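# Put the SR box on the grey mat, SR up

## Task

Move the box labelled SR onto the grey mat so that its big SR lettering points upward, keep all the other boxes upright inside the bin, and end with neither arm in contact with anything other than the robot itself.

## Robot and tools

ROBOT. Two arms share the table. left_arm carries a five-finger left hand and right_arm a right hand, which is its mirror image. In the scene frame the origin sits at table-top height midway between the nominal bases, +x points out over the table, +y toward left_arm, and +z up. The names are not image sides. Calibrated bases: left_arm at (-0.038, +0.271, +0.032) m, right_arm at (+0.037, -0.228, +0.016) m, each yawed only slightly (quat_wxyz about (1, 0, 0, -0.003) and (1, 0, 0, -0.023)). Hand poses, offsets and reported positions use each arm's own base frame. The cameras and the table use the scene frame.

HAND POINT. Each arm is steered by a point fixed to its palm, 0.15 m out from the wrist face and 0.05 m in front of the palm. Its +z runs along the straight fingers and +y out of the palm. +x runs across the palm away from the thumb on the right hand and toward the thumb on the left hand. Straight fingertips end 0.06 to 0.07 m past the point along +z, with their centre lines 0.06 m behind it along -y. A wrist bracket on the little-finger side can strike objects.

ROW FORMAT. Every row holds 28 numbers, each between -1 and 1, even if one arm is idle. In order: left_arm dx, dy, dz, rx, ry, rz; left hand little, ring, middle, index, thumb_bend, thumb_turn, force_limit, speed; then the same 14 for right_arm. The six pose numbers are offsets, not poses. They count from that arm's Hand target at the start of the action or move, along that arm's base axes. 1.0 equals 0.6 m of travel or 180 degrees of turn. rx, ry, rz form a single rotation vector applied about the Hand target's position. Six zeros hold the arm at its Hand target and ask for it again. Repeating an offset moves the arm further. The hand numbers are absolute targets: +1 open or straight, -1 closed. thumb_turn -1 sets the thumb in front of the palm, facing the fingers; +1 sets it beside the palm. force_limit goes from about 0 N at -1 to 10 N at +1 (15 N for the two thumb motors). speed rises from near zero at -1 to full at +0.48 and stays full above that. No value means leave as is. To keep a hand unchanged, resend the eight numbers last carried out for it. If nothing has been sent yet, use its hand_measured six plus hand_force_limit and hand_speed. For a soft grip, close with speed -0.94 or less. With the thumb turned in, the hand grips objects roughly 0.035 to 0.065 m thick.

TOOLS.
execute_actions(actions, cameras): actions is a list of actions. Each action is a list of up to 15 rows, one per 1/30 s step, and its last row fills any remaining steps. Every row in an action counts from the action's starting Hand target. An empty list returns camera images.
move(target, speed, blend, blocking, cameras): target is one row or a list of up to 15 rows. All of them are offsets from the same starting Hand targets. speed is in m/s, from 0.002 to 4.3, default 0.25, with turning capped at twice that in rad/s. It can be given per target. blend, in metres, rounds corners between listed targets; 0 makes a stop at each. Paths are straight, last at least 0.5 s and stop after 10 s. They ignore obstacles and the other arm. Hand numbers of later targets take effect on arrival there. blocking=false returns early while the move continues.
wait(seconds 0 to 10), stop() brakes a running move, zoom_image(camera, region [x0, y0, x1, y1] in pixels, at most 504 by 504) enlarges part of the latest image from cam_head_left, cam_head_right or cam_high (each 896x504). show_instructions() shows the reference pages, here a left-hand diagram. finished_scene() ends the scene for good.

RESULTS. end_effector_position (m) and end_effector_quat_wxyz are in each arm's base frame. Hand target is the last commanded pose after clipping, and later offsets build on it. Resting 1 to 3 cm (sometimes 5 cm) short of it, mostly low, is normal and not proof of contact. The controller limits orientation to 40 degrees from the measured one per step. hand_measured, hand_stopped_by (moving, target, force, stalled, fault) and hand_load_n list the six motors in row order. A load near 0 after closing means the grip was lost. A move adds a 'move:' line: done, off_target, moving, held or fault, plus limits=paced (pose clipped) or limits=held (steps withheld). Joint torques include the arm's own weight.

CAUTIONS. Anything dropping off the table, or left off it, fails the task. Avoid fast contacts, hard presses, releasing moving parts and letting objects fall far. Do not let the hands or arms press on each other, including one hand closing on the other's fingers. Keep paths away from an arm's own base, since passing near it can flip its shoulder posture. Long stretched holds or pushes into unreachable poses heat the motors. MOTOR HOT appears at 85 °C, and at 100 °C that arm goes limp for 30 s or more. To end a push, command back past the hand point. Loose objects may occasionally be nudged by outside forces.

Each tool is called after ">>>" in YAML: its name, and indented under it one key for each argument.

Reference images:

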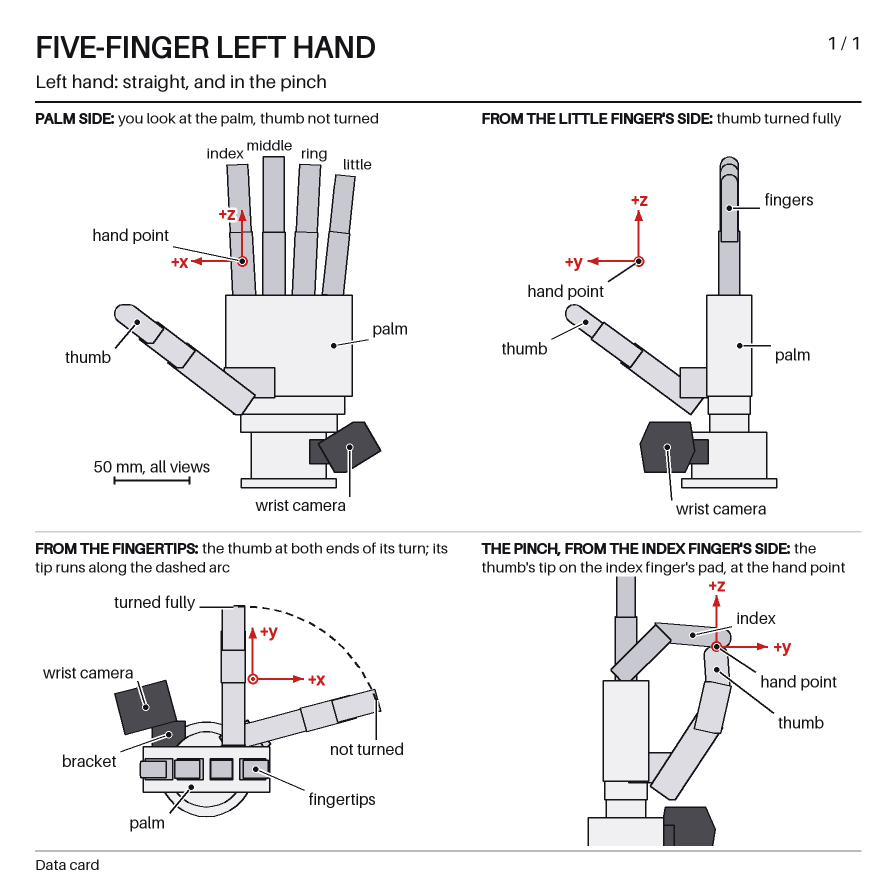

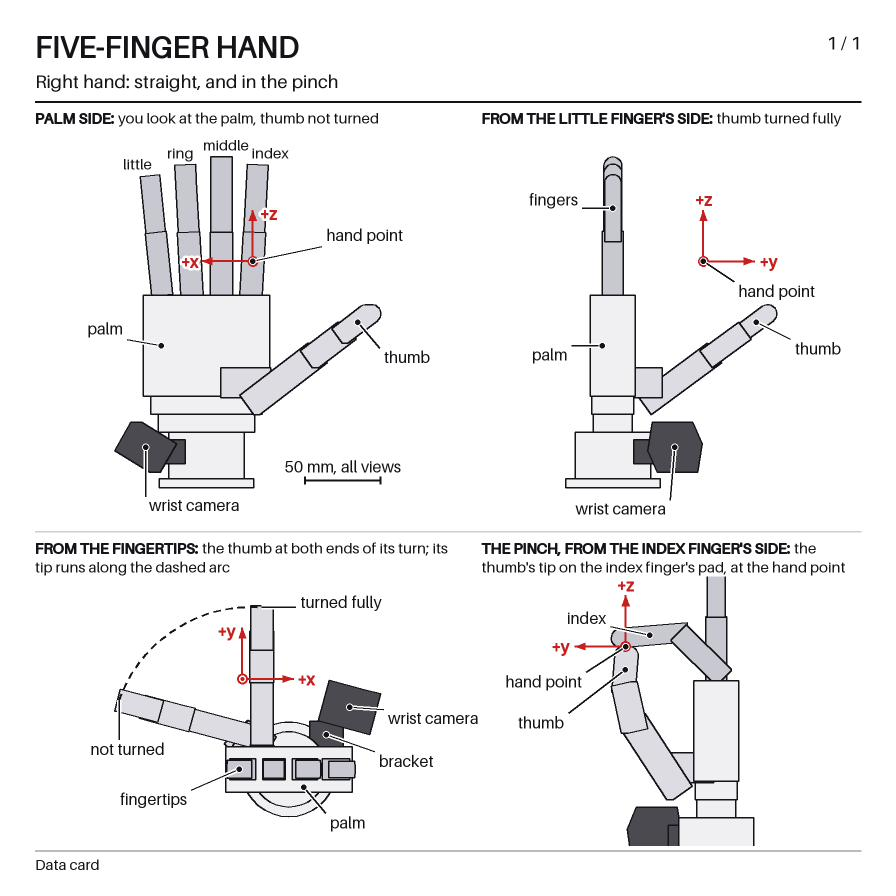

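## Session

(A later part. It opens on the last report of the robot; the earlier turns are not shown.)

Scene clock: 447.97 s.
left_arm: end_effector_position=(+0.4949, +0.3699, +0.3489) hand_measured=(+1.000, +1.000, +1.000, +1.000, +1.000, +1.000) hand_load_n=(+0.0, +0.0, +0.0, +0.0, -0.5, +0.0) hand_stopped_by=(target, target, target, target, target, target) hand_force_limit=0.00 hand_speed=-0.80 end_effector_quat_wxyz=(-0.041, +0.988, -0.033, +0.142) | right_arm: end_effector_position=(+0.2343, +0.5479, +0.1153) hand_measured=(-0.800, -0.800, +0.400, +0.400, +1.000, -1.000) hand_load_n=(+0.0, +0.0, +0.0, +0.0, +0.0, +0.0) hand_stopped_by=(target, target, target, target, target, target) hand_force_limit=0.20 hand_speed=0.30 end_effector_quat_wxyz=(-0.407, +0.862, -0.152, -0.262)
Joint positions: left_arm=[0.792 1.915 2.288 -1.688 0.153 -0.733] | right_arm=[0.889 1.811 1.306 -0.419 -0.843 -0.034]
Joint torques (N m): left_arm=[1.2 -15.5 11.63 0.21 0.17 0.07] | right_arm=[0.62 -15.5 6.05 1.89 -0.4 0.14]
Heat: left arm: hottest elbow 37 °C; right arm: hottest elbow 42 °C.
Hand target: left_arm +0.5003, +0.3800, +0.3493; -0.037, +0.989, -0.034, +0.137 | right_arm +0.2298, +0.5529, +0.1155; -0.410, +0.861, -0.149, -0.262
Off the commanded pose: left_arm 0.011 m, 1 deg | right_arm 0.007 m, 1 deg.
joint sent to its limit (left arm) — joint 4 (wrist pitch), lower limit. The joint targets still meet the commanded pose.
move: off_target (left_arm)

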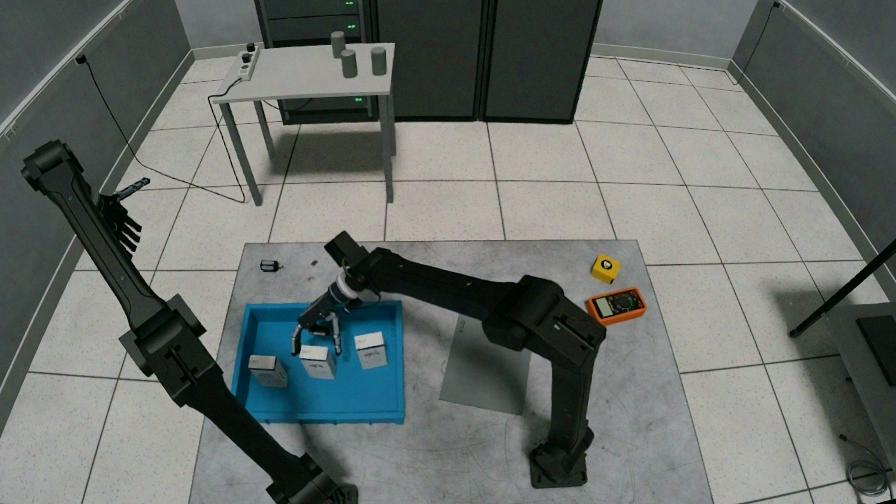

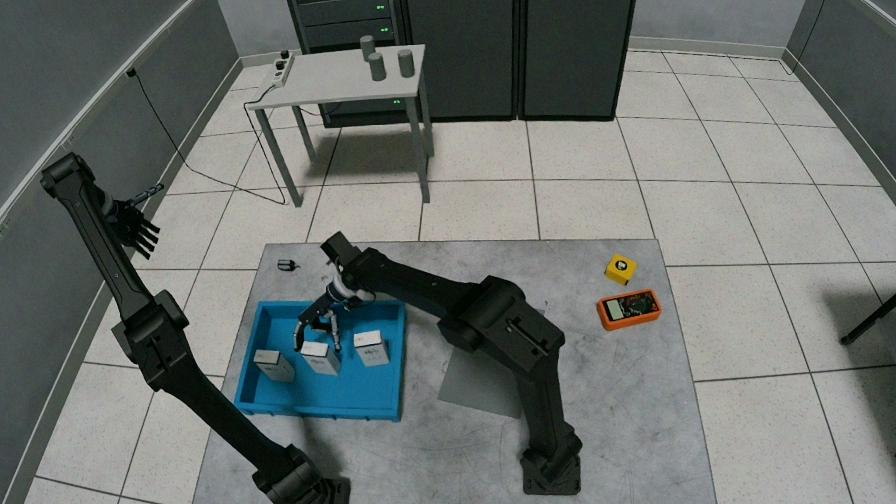

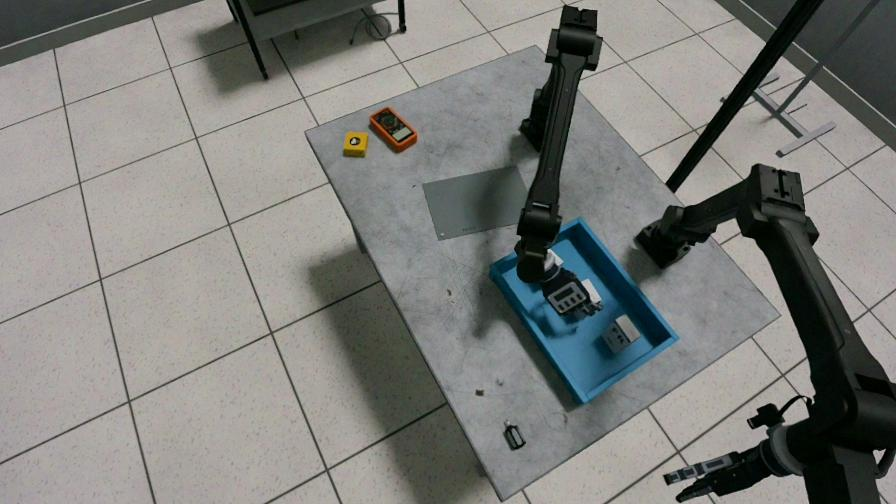

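>>> move:
  target:
    - [0,0,0,0,0,0,1,1,1,1,1,1,0,-0.8,0,0.0105,0,0,0,0,-0.8,-0.8,0.4,0.4,1,-1,0.2,0.3]
    - [0,0,0,0,0,0,1,1,1,1,1,1,0,-0.8,0,0.0105,-0.063,0,0,0,-0.8,-0.8,0.4,0.4,1,-1,0.2,0.3]
  speed: 0.07
  cameras: ["all"]

>>> zoom_image:
  camera: "cam_head_left"
  region: [250, 270, 390, 410]

>>> zoom_image:
  camera: "cam_head_right"
  region: [250, 270, 390, 410]

>>> zoom_image:
  camera: "cam_high"
  region: [510, 220, 660, 370]

Scene clock: 460.67 s.
left_arm: end_effector_position=(+0.4949, +0.3699, +0.3489) hand_measured=(+1.000, +1.000, +1.000, +1.000, +1.000, +1.000) hand_load_n=(+0.0, +0.0, +0.0, +0.0, +0.0, +0.0) hand_stopped_by=(target, target, target, target, target, target) hand_force_limit=0.00 hand_speed=-0.80 end_effector_quat_wxyz=(-0.041, +0.988, -0.033, +0.142) | right_arm: end_effector_position=(+0.2341, +0.5537, +0.0746) hand_measured=(-0.800, -0.800, +0.400, +0.400, +1.000, -1.000) hand_load_n=(+0.0, +0.0, +0.0, +0.0, +0.0, +0.0) hand_stopped_by=(target, target, target, target, target, target) hand_force_limit=0.20 hand_speed=0.30 end_effector_quat_wxyz=(-0.405, +0.862, -0.154, -0.262)
Joint positions: left_arm=[0.792 1.915 2.288 -1.688 0.153 -0.733] | right_arm=[0.895 1.878 1.282 -0.328 -0.838 -0.026]
Joint torques (N m): left_arm=[1.2 -15.44 11.63 0.21 0.17 0.07] | right_arm=[0.62 -16.09 5.86 1.78 -0.41 0.15]
Motor temperatures (°C): left_arm=[34 36 37 26 25 24] | right_arm=[36 37 41 26 26 25]
Heat: left arm: hottest elbow 37 °C; right arm: hottest elbow 41 °C.
Hand target: left_arm +0.5003, +0.3800, +0.3493; -0.037, +0.989, -0.034, +0.137 | right_arm +0.2298, +0.5592, +0.0776; -0.410, +0.861, -0.149, -0.262
Off the commanded pose: left_arm 0.011 m, 1 deg | right_arm 0.008 m, 1 deg.
joint sent to its limit (left arm) — joint 4 (wrist pitch), lower limit. The joint targets still meet the commanded pose.
move: off_target (left_arm)

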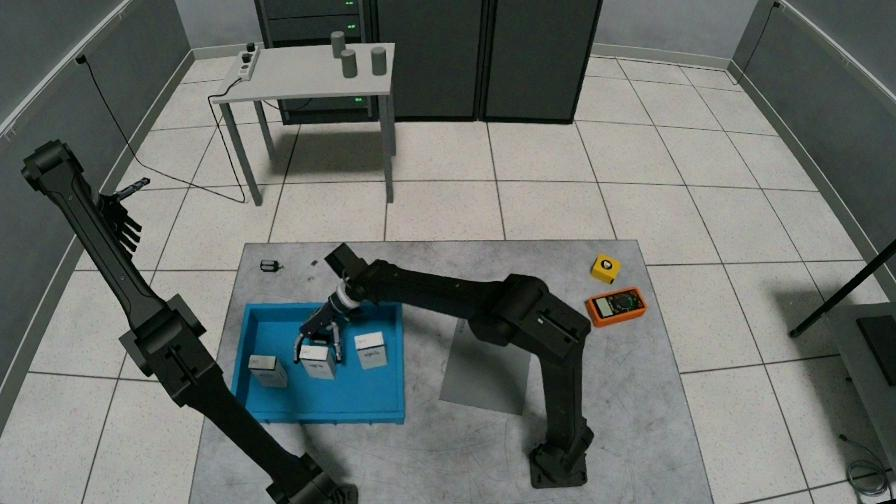

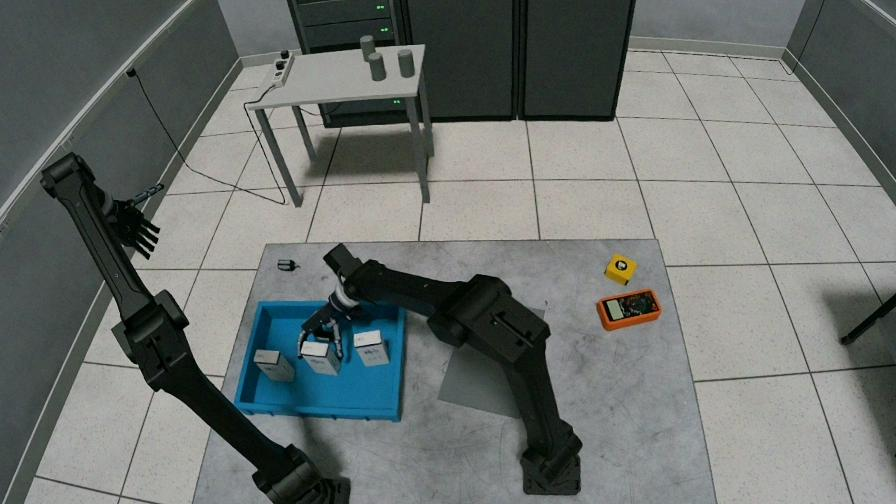

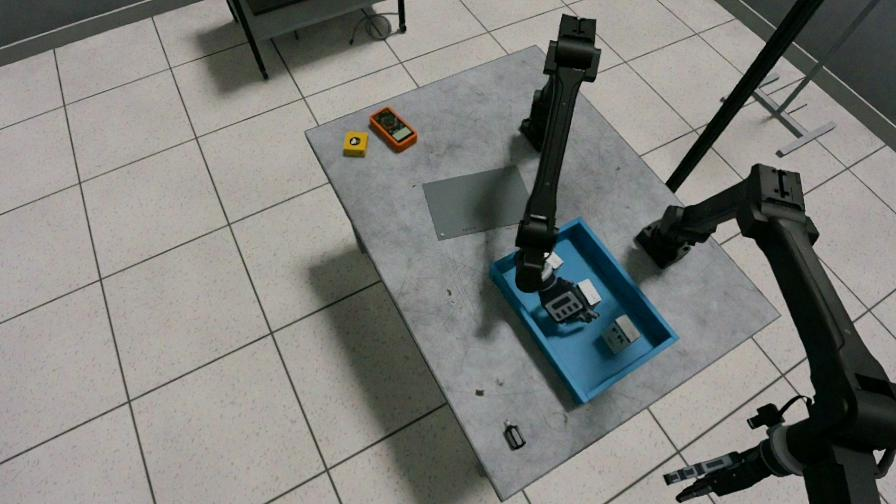

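Scaled by 3.600.

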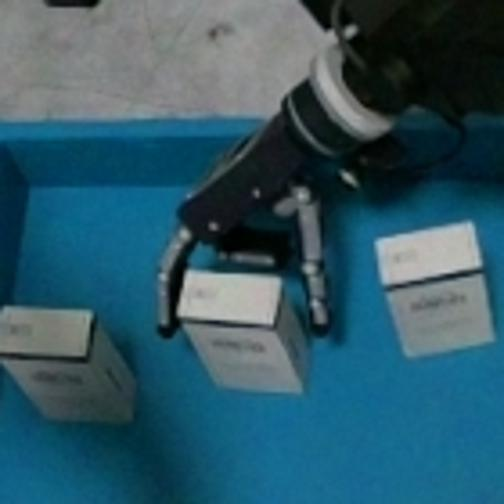

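Scaled by 3.600.

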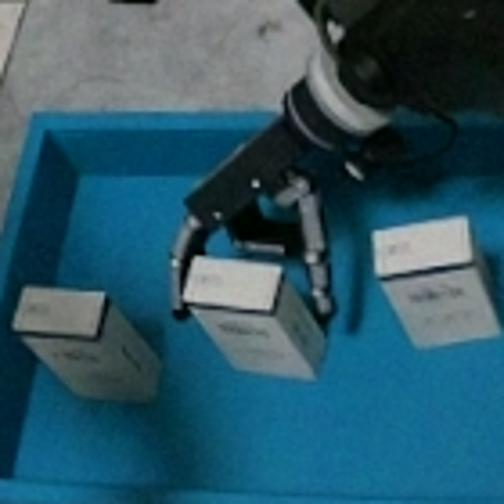

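Scaled by 3.360.

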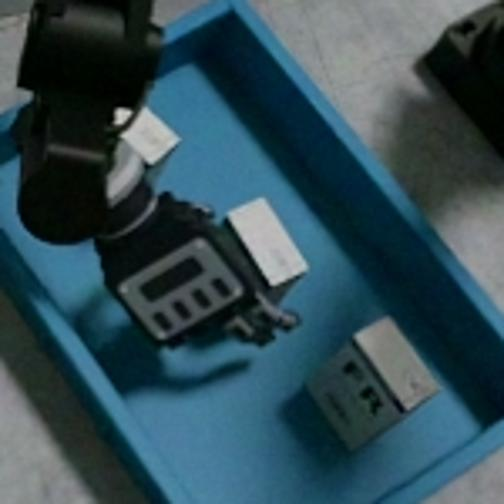

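>>> move:
  target: [0,0,0,0,0,0,1,1,1,1,1,1,0,-0.8,0.005,0.0135,0,0,0,0,-0.8,-0.8,0.25,0.25,1,-1,-0.4,-0.6]
  speed: 0.05

>>> wait:
  seconds: 0.1
  cameras: ["all"]

>>> zoom_image:
  camera: "cam_head_left"
  region: [250, 270, 390, 410]

>>> zoom_image:
  camera: "cam_head_right"
  region: [250, 270, 390, 410]

Scene clock: 480.70 s.
left_arm: end_effector_position=(+0.4949, +0.3699, +0.3489) hand_measured=(+1.000, +1.000, +1.000, +1.000, +1.000, +1.000) hand_load_n=(+0.0, +0.0, +0.0, +0.0, +0.0, +0.0) hand_stopped_by=(target, target, target, target, target, target) hand_force_limit=0.00 hand_speed=-0.80 end_effector_quat_wxyz=(-0.041, +0.988, -0.033, +0.142) | right_arm: end_effector_position=(+0.2314, +0.5542, +0.0676) hand_measured=(-0.800, -0.800, +0.250, +0.250, +1.000, -1.000) hand_load_n=(+0.0, +0.0, +0.0, +0.0, +0.0, +0.0) hand_stopped_by=(target, target, target, target, target, target) hand_force_limit=-0.40 hand_speed=-0.60 end_effector_quat_wxyz=(-0.399, +0.863, -0.158, -0.266)
Joint positions: left_arm=[0.792 1.915 2.288 -1.688 0.153 -0.733] | right_arm=[0.9 1.89 1.282 -0.328 -0.836 -0.02]
Joint torques (N m): left_arm=[1.2 -15.5 11.62 0.21 0.17 0.07] | right_arm=[0.5 -15.91 7.61 1.65 -0.4 0.13]
Heat: left arm: hottest elbow 38 °C; right arm: hottest elbow 39 °C.
Hand target: left_arm +0.5003, +0.3800, +0.3493; -0.037, +0.989, -0.034, +0.137 | right_arm +0.2327, +0.5673, +0.0775; -0.410, +0.861, -0.149, -0.262
Off the commanded pose: left_arm 0.011 m, 1 deg | right_arm 0.016 m, 2 deg.
joint sent to its limit (left arm) — joint 4 (wrist pitch), lower limit. The joint targets still meet the commanded pose.
move: off_target (left_arm, right_arm)

Scene clock: 480.80 s.
left_arm: end_effector_position=(+0.4949, +0.3699, +0.3489) hand_measured=(+1.000, +1.000, +1.000, +1.000, +1.000, +1.000) hand_load_n=(+0.0, +0.0, +0.0, +0.0, +0.0, +0.0) hand_stopped_by=(target, target, target, target, target, target) hand_force_limit=0.00 hand_speed=-0.80 end_effector_quat_wxyz=(-0.041, +0.988, -0.033, +0.142) | right_arm: end_effector_position=(+0.2314, +0.5542, +0.0676) hand_measured=(-0.800, -0.800, +0.250, +0.250, +1.000, -1.000) hand_load_n=(+0.0, +0.0, +0.0, +0.0, +0.0, +0.0) hand_stopped_by=(target, target, target, target, target, target) hand_force_limit=-0.40 hand_speed=-0.60 end_effector_quat_wxyz=(-0.399, +0.863, -0.158, -0.266)
Joint positions: left_arm=[0.792 1.915 2.288 -1.688 0.153 -0.733] | right_arm=[0.9 1.89 1.282 -0.328 -0.836 -0.02]
Joint torques (N m): left_arm=[1.2 -15.44 11.63 0.21 0.17 0.07] | right_arm=[0.56 -15.91 7.6 1.62 -0.4 0.14]
Heat: left arm: hottest elbow 38 °C; right arm: hottest elbow 39 °C.
Hand target: left_arm +0.5003, +0.3800, +0.3493; -0.037, +0.989, -0.034, +0.137 | right_arm +0.2327, +0.5673, +0.0775; -0.410, +0.861, -0.149, -0.262
Off the commanded pose: left_arm 0.011 m, 1 deg | right_arm 0.016 m, 2 deg.
wait: 0.10 s; no rest

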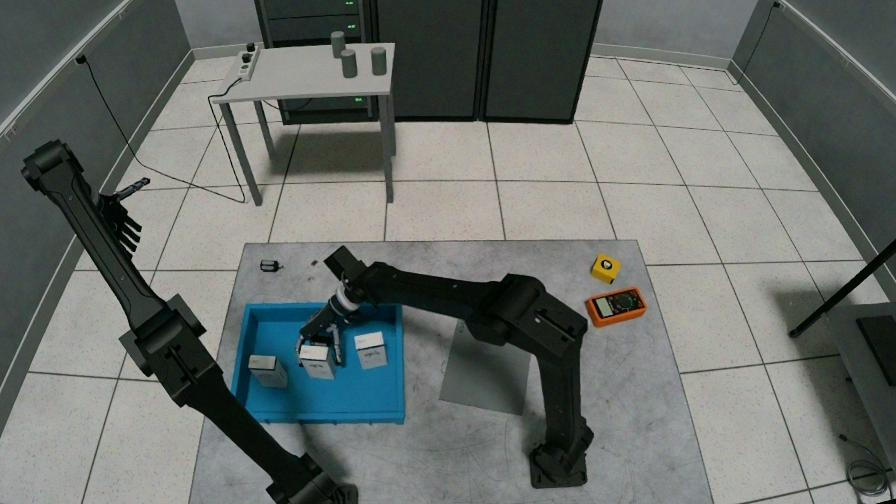

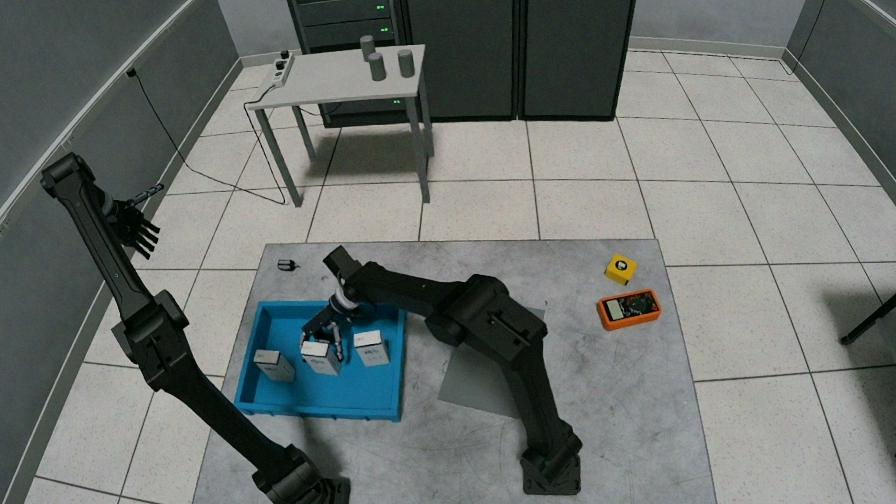

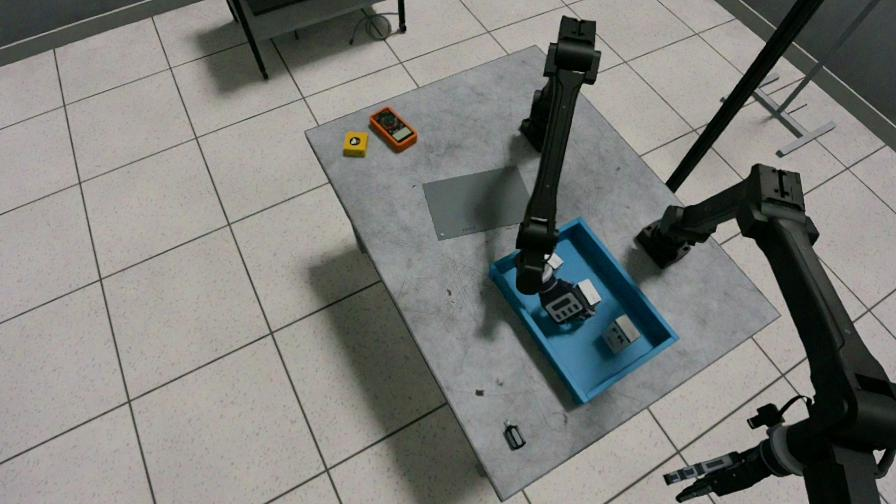

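Scaled by 3.600.

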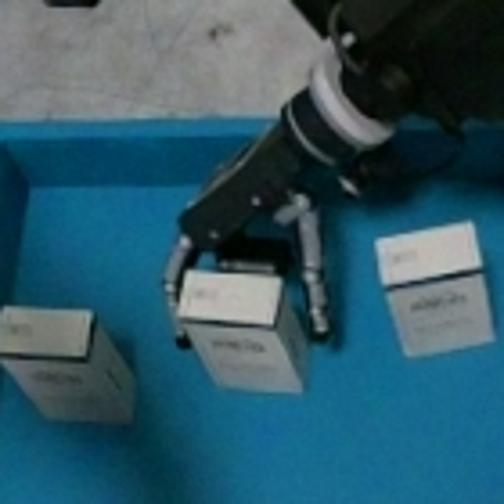

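Scaled by 3.600.

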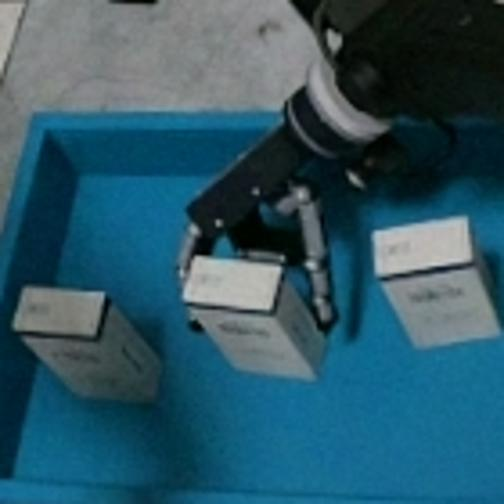

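>>> move:
  target: [0,0,0,0,0,0,1,1,1,1,1,1,0,-0.8,0,-0.005,0,0,0,0,-0.8,-0.8,0.25,0.25,0.45,-1,-0.4,-0.88]
  speed: 0.05
  cameras: ["all"]

>>> zoom_image:
  camera: "cam_head_left"
  region: [250, 270, 390, 410]

>>> zoom_image:
  camera: "cam_head_right"
  region: [250, 270, 390, 410]

Scene clock: 497.23 s.
left_arm: end_effector_position=(+0.4949, +0.3699, +0.3489) hand_measured=(+1.000, +1.000, +1.000, +1.000, +1.000, +1.000) hand_load_n=(+0.0, +0.0, +0.0, +0.0, +0.0, +0.0) hand_stopped_by=(target, target, target, target, target, target) hand_force_limit=0.00 hand_speed=-0.80 end_effector_quat_wxyz=(-0.041, +0.988, -0.033, +0.142) | right_arm: end_effector_position=(+0.2314, +0.5542, +0.0676) hand_measured=(-0.800, -0.800, +0.250, +0.250, +0.712, -1.000) hand_load_n=(+0.0, +0.0, +4.5, +0.0, +5.0, +1.5) hand_stopped_by=(target, target, target, target, force, target) hand_force_limit=-0.40 hand_speed=-0.88 end_effector_quat_wxyz=(-0.399, +0.863, -0.158, -0.266)
Joint positions: left_arm=[0.792 1.915 2.288 -1.688 0.153 -0.733] | right_arm=[0.9 1.89 1.282 -0.328 -0.836 -0.02]
Joint torques (N m): left_arm=[1.2 -15.44 11.63 0.2 0.17 0.07] | right_arm=[0.21 -16.32 7.1 1.58 -0.47 0.11]
Heat: left arm: hottest elbow 38 °C; right arm: hottest elbow 39 °C.
Hand target: left_arm +0.5003, +0.3800, +0.3493; -0.037, +0.989, -0.034, +0.137 | right_arm +0.2327, +0.5643, +0.0775; -0.410, +0.861, -0.149, -0.262
Off the commanded pose: left_arm 0.011 m, 1 deg | right_arm 0.014 m, 2 deg.
joint sent to its limit (left arm) — joint 4 (wrist pitch), lower limit. The joint targets still meet the commanded pose.
move: off_target (left_arm, right_arm)

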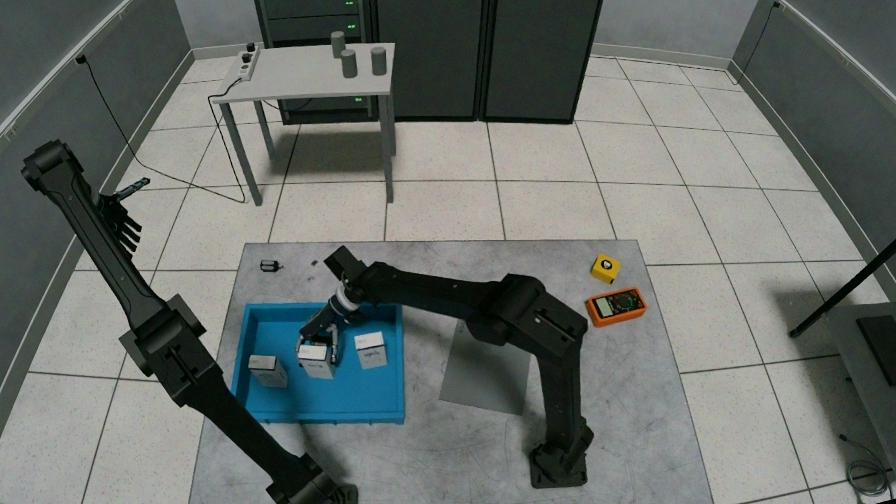

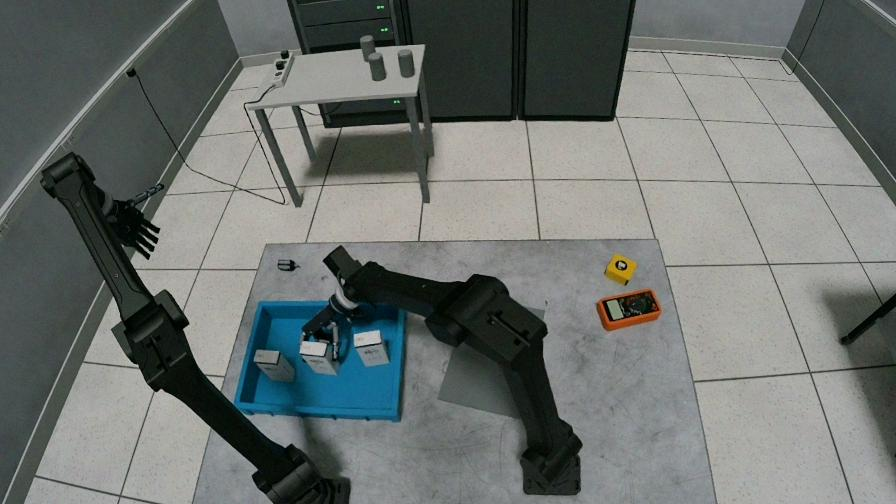

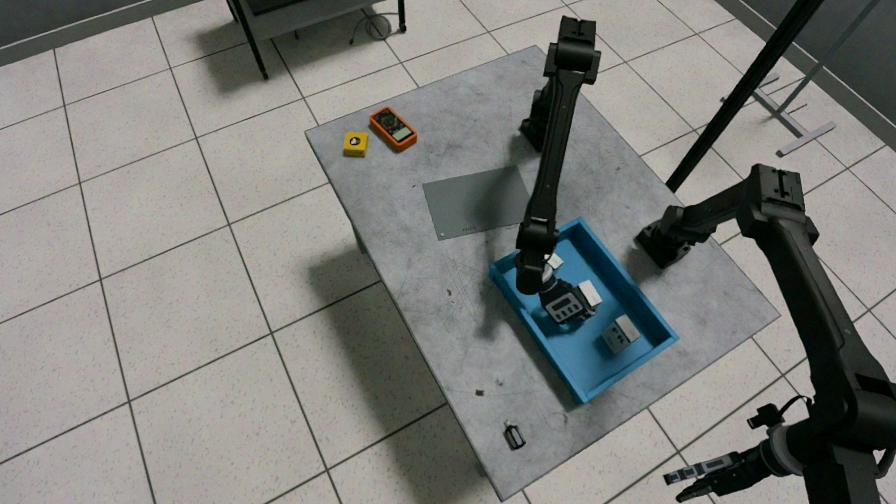

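Scaled by 3.600.

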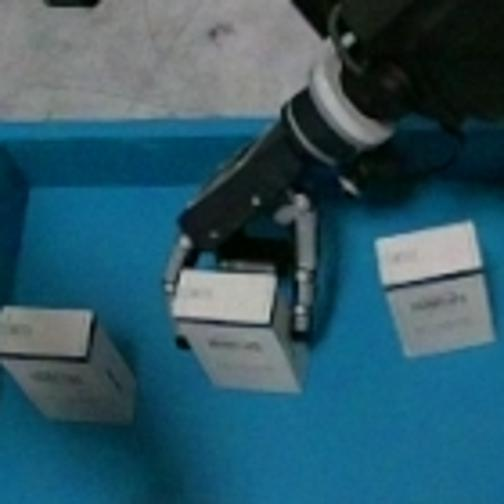

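Scaled by 3.600.

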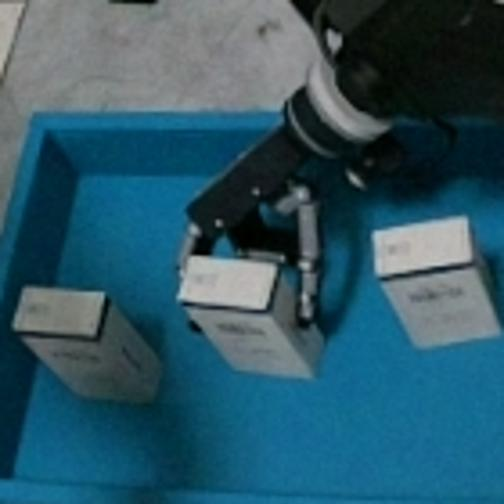

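>>> move:
  target: [0,0,0,0,0,0,1,1,1,1,1,1,0,-0.8,0,0,0,0,0,0,-0.8,-0.8,0.25,0.0,0.45,-1,-0.4,-0.9]
  speed: 0.05

Scene clock: 500.40 s.
left_arm: end_effector_position=(+0.4949, +0.3699, +0.3489) hand_measured=(+1.000, +1.000, +1.000, +1.000, +1.000, +1.000) hand_load_n=(+0.0, +0.0, +0.0, +0.0, +0.0, +0.0) hand_stopped_by=(target, target, target, target, target, target) hand_force_limit=0.00 hand_speed=-0.80 end_effector_quat_wxyz=(-0.041, +0.988, -0.033, +0.142) | right_arm: end_effector_position=(+0.2314, +0.5542, +0.0676) hand_measured=(-0.800, -0.800, +0.250, +0.224, +0.712, -1.000) hand_load_n=(+0.0, +0.0, +3.5, +3.5, +6.5, +0.0) hand_stopped_by=(target, target, target, force, force, target) hand_force_limit=-0.40 hand_speed=-0.90 end_effector_quat_wxyz=(-0.399, +0.863, -0.158, -0.266)
Joint positions: left_arm=[0.792 1.915 2.288 -1.688 0.153 -0.733] | right_arm=[0.9 1.89 1.282 -0.328 -0.836 -0.02]
Joint torques (N m): left_arm=[1.2 -15.44 11.63 0.21 0.16 0.07] | right_arm=[0.32 -16.38 7.13 1.58 -0.47 0.1]
Heat: left arm: hottest elbow 38 °C; right arm: hottest elbow 39 °C.
Hand target: left_arm +0.5003, +0.3800, +0.3493; -0.037, +0.989, -0.034, +0.137 | right_arm +0.2327, +0.5643, +0.0775; -0.410, +0.861, -0.149, -0.262
Off the commanded pose: left_arm 0.011 m, 1 deg | right_arm 0.014 m, 2 deg.
joint sent to its limit (left arm) — joint 4 (wrist pitch), lower limit. The joint targets still meet the commanded pose.
move: off_target (left_arm, right_arm)

>>> move:
  target: [0,0,0,0,0,0,1,1,1,1,1,1,0,-0.8,0,-0.005,0.1,0,0,0,-0.8,-0.8,0.25,0.0,0.45,-1,-0.4,-0.9]
  speed: 0.06
  cameras: ["all"]

>>> zoom_image:
  camera: "cam_head_left"
  region: [250, 270, 390, 410]

>>> zoom_image:
  camera: "cam_high"
  region: [510, 220, 660, 370]

Scene clock: 505.83 s.
left_arm: end_effector_position=(+0.4949, +0.3699, +0.3489) hand_measured=(+1.000, +1.000, +1.000, +1.000, +1.000, +1.000) hand_load_n=(+0.0, +0.0, +0.0, +0.0, +0.0, +0.0) hand_stopped_by=(target, target, target, target, target, target) hand_force_limit=0.00 hand_speed=-0.80 end_effector_quat_wxyz=(-0.041, +0.988, -0.033, +0.142) | right_arm: end_effector_position=(+0.2225, +0.5429, +0.1001) hand_measured=(-0.800, -0.800, +0.250, +0.224, +0.712, -1.000) hand_load_n=(+0.0, +0.5, +3.5, +3.5, +6.5, +0.0) hand_stopped_by=(target, target, target, force, force, target) hand_force_limit=-0.40 hand_speed=-0.90 end_effector_quat_wxyz=(-0.380, +0.867, -0.168, -0.276)
Joint positions: left_arm=[0.792 1.915 2.288 -1.688 0.153 -0.733] | right_arm=[0.9 1.829 1.297 -0.452 -0.836 -0.02]
Joint torques (N m): left_arm=[1.2 -15.44 11.64 0.23 0.17 0.07] | right_arm=[0.03 -17.67 9.85 0.85 -0.56 0.06]
Heat: left arm: hottest elbow 38 °C; right arm: hottest elbow 39 °C.
Hand target: left_arm +0.5003, +0.3800, +0.3493; -0.037, +0.989, -0.034, +0.137 | right_arm +0.2328, +0.5614, +0.1377; -0.410, +0.861, -0.149, -0.262
Off the commanded pose: left_arm 0.011 m, 1 deg | right_arm 0.043 m, 4 deg.
joint sent to its limit (left arm) — joint 4 (wrist pitch), lower limit. The joint targets still meet the commanded pose.
move: off_target (left_arm, right_arm)

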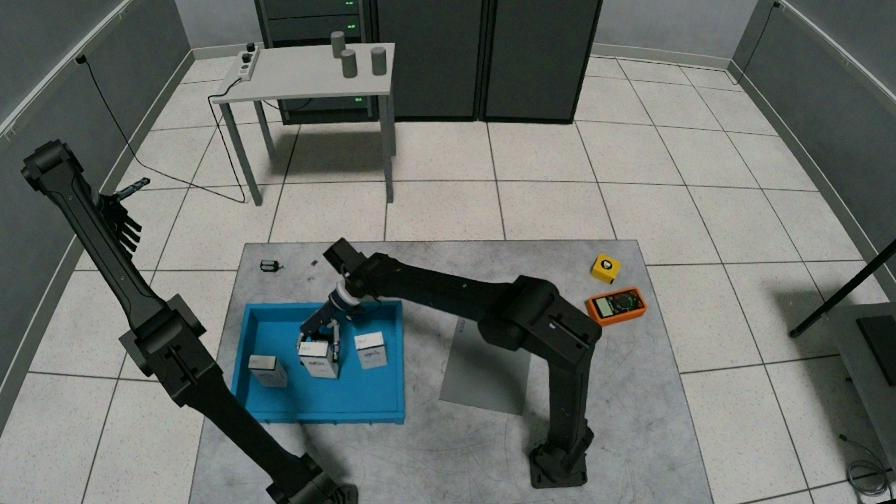

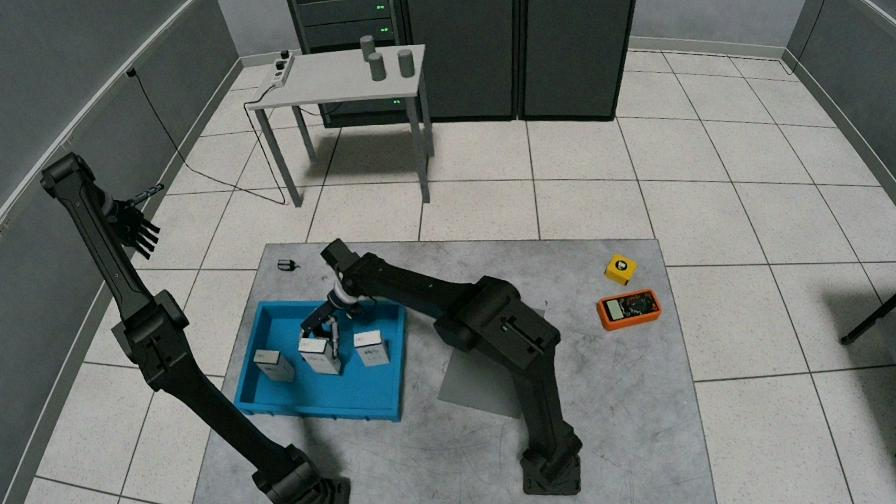

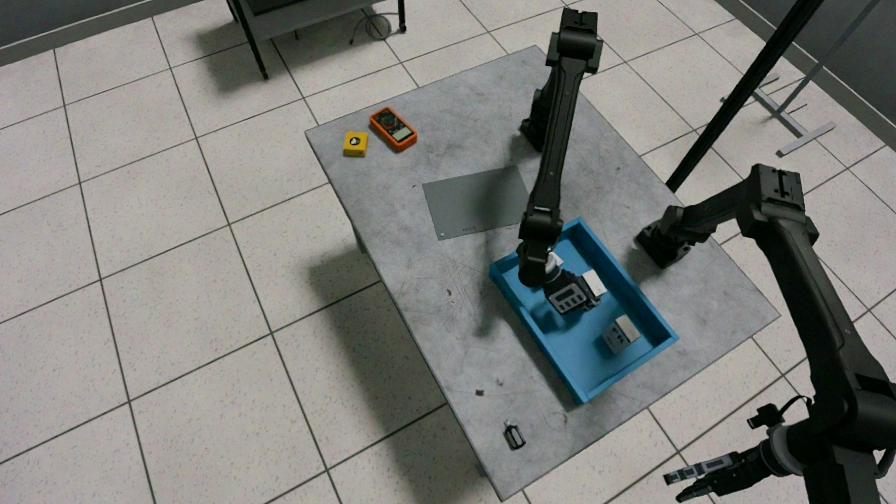

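Scaled by 3.600.

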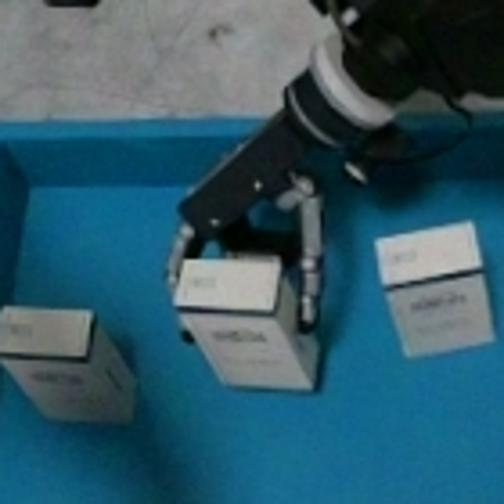

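Scaled by 3.360.

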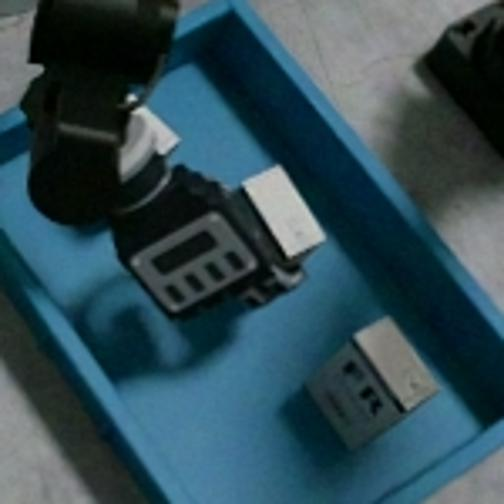

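>>> move:
  target:
    - [0,0,0,0,0,0,1,1,1,1,1,1,0,-0.8,0,0,0.27,0,0,0,-0.8,-0.8,0.25,0.0,0.45,-1,-0.4,-0.9]
    - [0,0,0,0,0,0,1,1,1,1,1,1,0,-0.8,0.114,-0.672,0.22,-0.0253,-0.4994,0,-0.8,-0.8,0.25,0.0,0.45,-1,-0.4,-0.9]
  speed: [0.12,0.15]
  blend: [0.03,0]
  cameras: ["all"]

Scene clock: 558.07 s.
left_arm: end_effector_position=(+0.4949, +0.3699, +0.3489) hand_measured=(+1.000, +1.000, +1.000, +1.000, +1.000, +1.000) hand_load_n=(+0.0, +0.0, +0.0, +0.0, -0.5, +0.0) hand_stopped_by=(target, target, target, target, target, target) hand_force_limit=0.00 hand_speed=-0.80 end_effector_quat_wxyz=(-0.041, +0.988, -0.033, +0.142) | right_arm: end_effector_position=(+0.2952, +0.1605, +0.2592) hand_measured=(-0.800, -0.800, +0.250, +0.224, +0.712, -1.000) hand_load_n=(+0.0, +0.0, +3.0, +3.5, +6.0, +0.5) hand_stopped_by=(target, target, target, force, force, target) hand_force_limit=-0.40 hand_speed=-0.90 end_effector_quat_wxyz=(-0.366, +0.818, +0.170, +0.409)
Joint positions: left_arm=[0.792 1.915 2.288 -1.688 0.153 -0.733] | right_arm=[0.32 0.559 0.649 -0.578 -0.559 -1.319]
Joint torques (N m): left_arm=[1.2 -15.5 11.63 0.21 0.16 0.07] | right_arm=[-1.38 -1.61 7.62 2.85 -0.28 -0.16]
Heat: left arm: hottest elbow 38 °C; right arm: hottest elbow 41 °C.
Hand target: left_arm +0.5003, +0.3800, +0.3493; -0.037, +0.989, -0.034, +0.137 | right_arm +0.3011, +0.1582, +0.2698; -0.364, +0.808, +0.175, +0.428
Off the commanded pose: left_arm 0.011 m, 1 deg | right_arm 0.012 m, 3 deg.
joint sent to its limit (left arm) — joint 4 (wrist pitch), lower limit. The joint targets still meet the commanded pose.
move: off_target (left_arm, right_arm)

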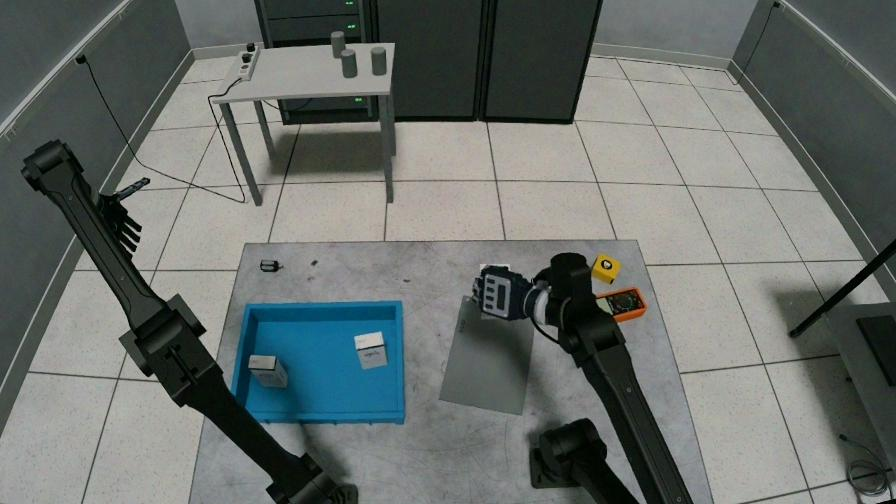

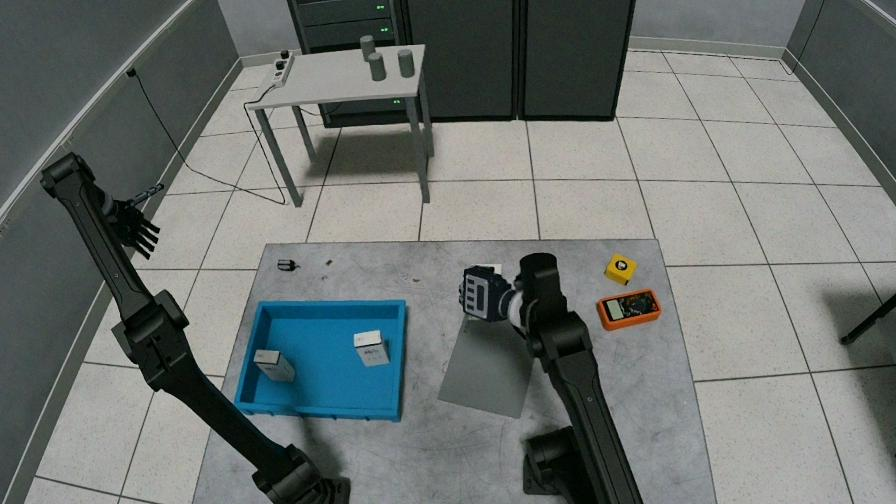

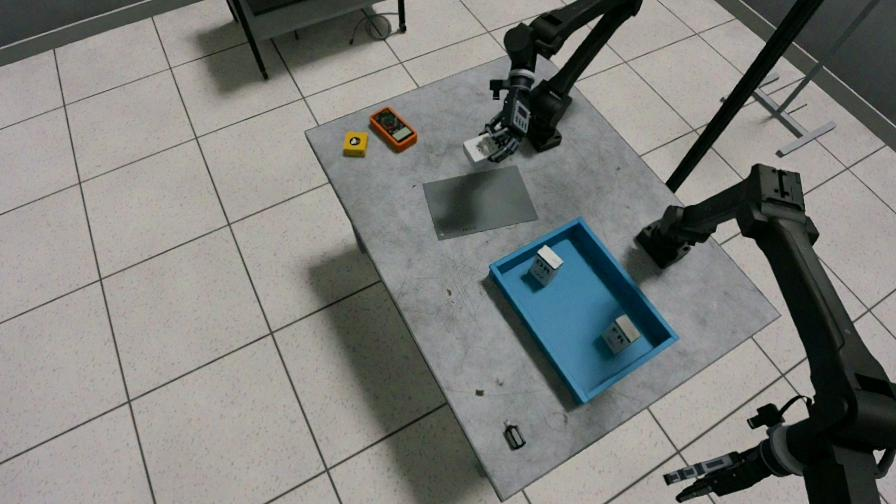

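>>> zoom_image:
  camera: "cam_high"
  region: [430, 80, 580, 210]

>>> zoom_image:
  camera: "cam_head_left"
  region: [440, 240, 580, 350]

Scaled by 3.360.

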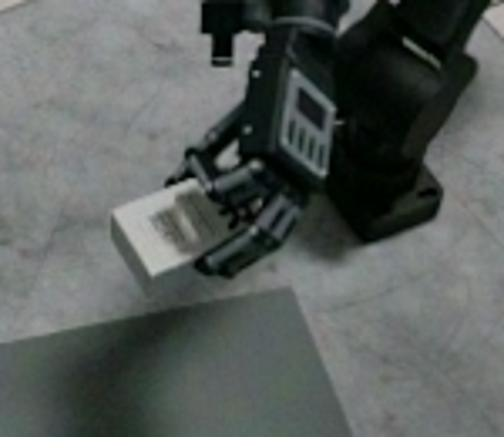

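Scaled by 3.600.

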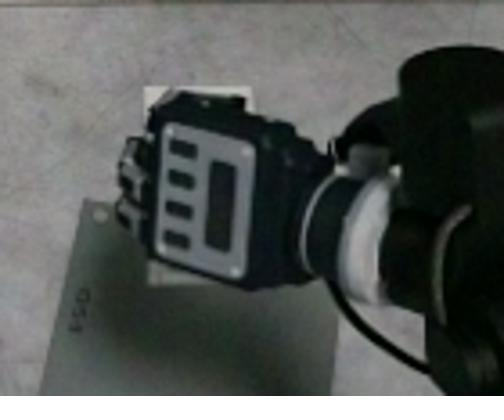

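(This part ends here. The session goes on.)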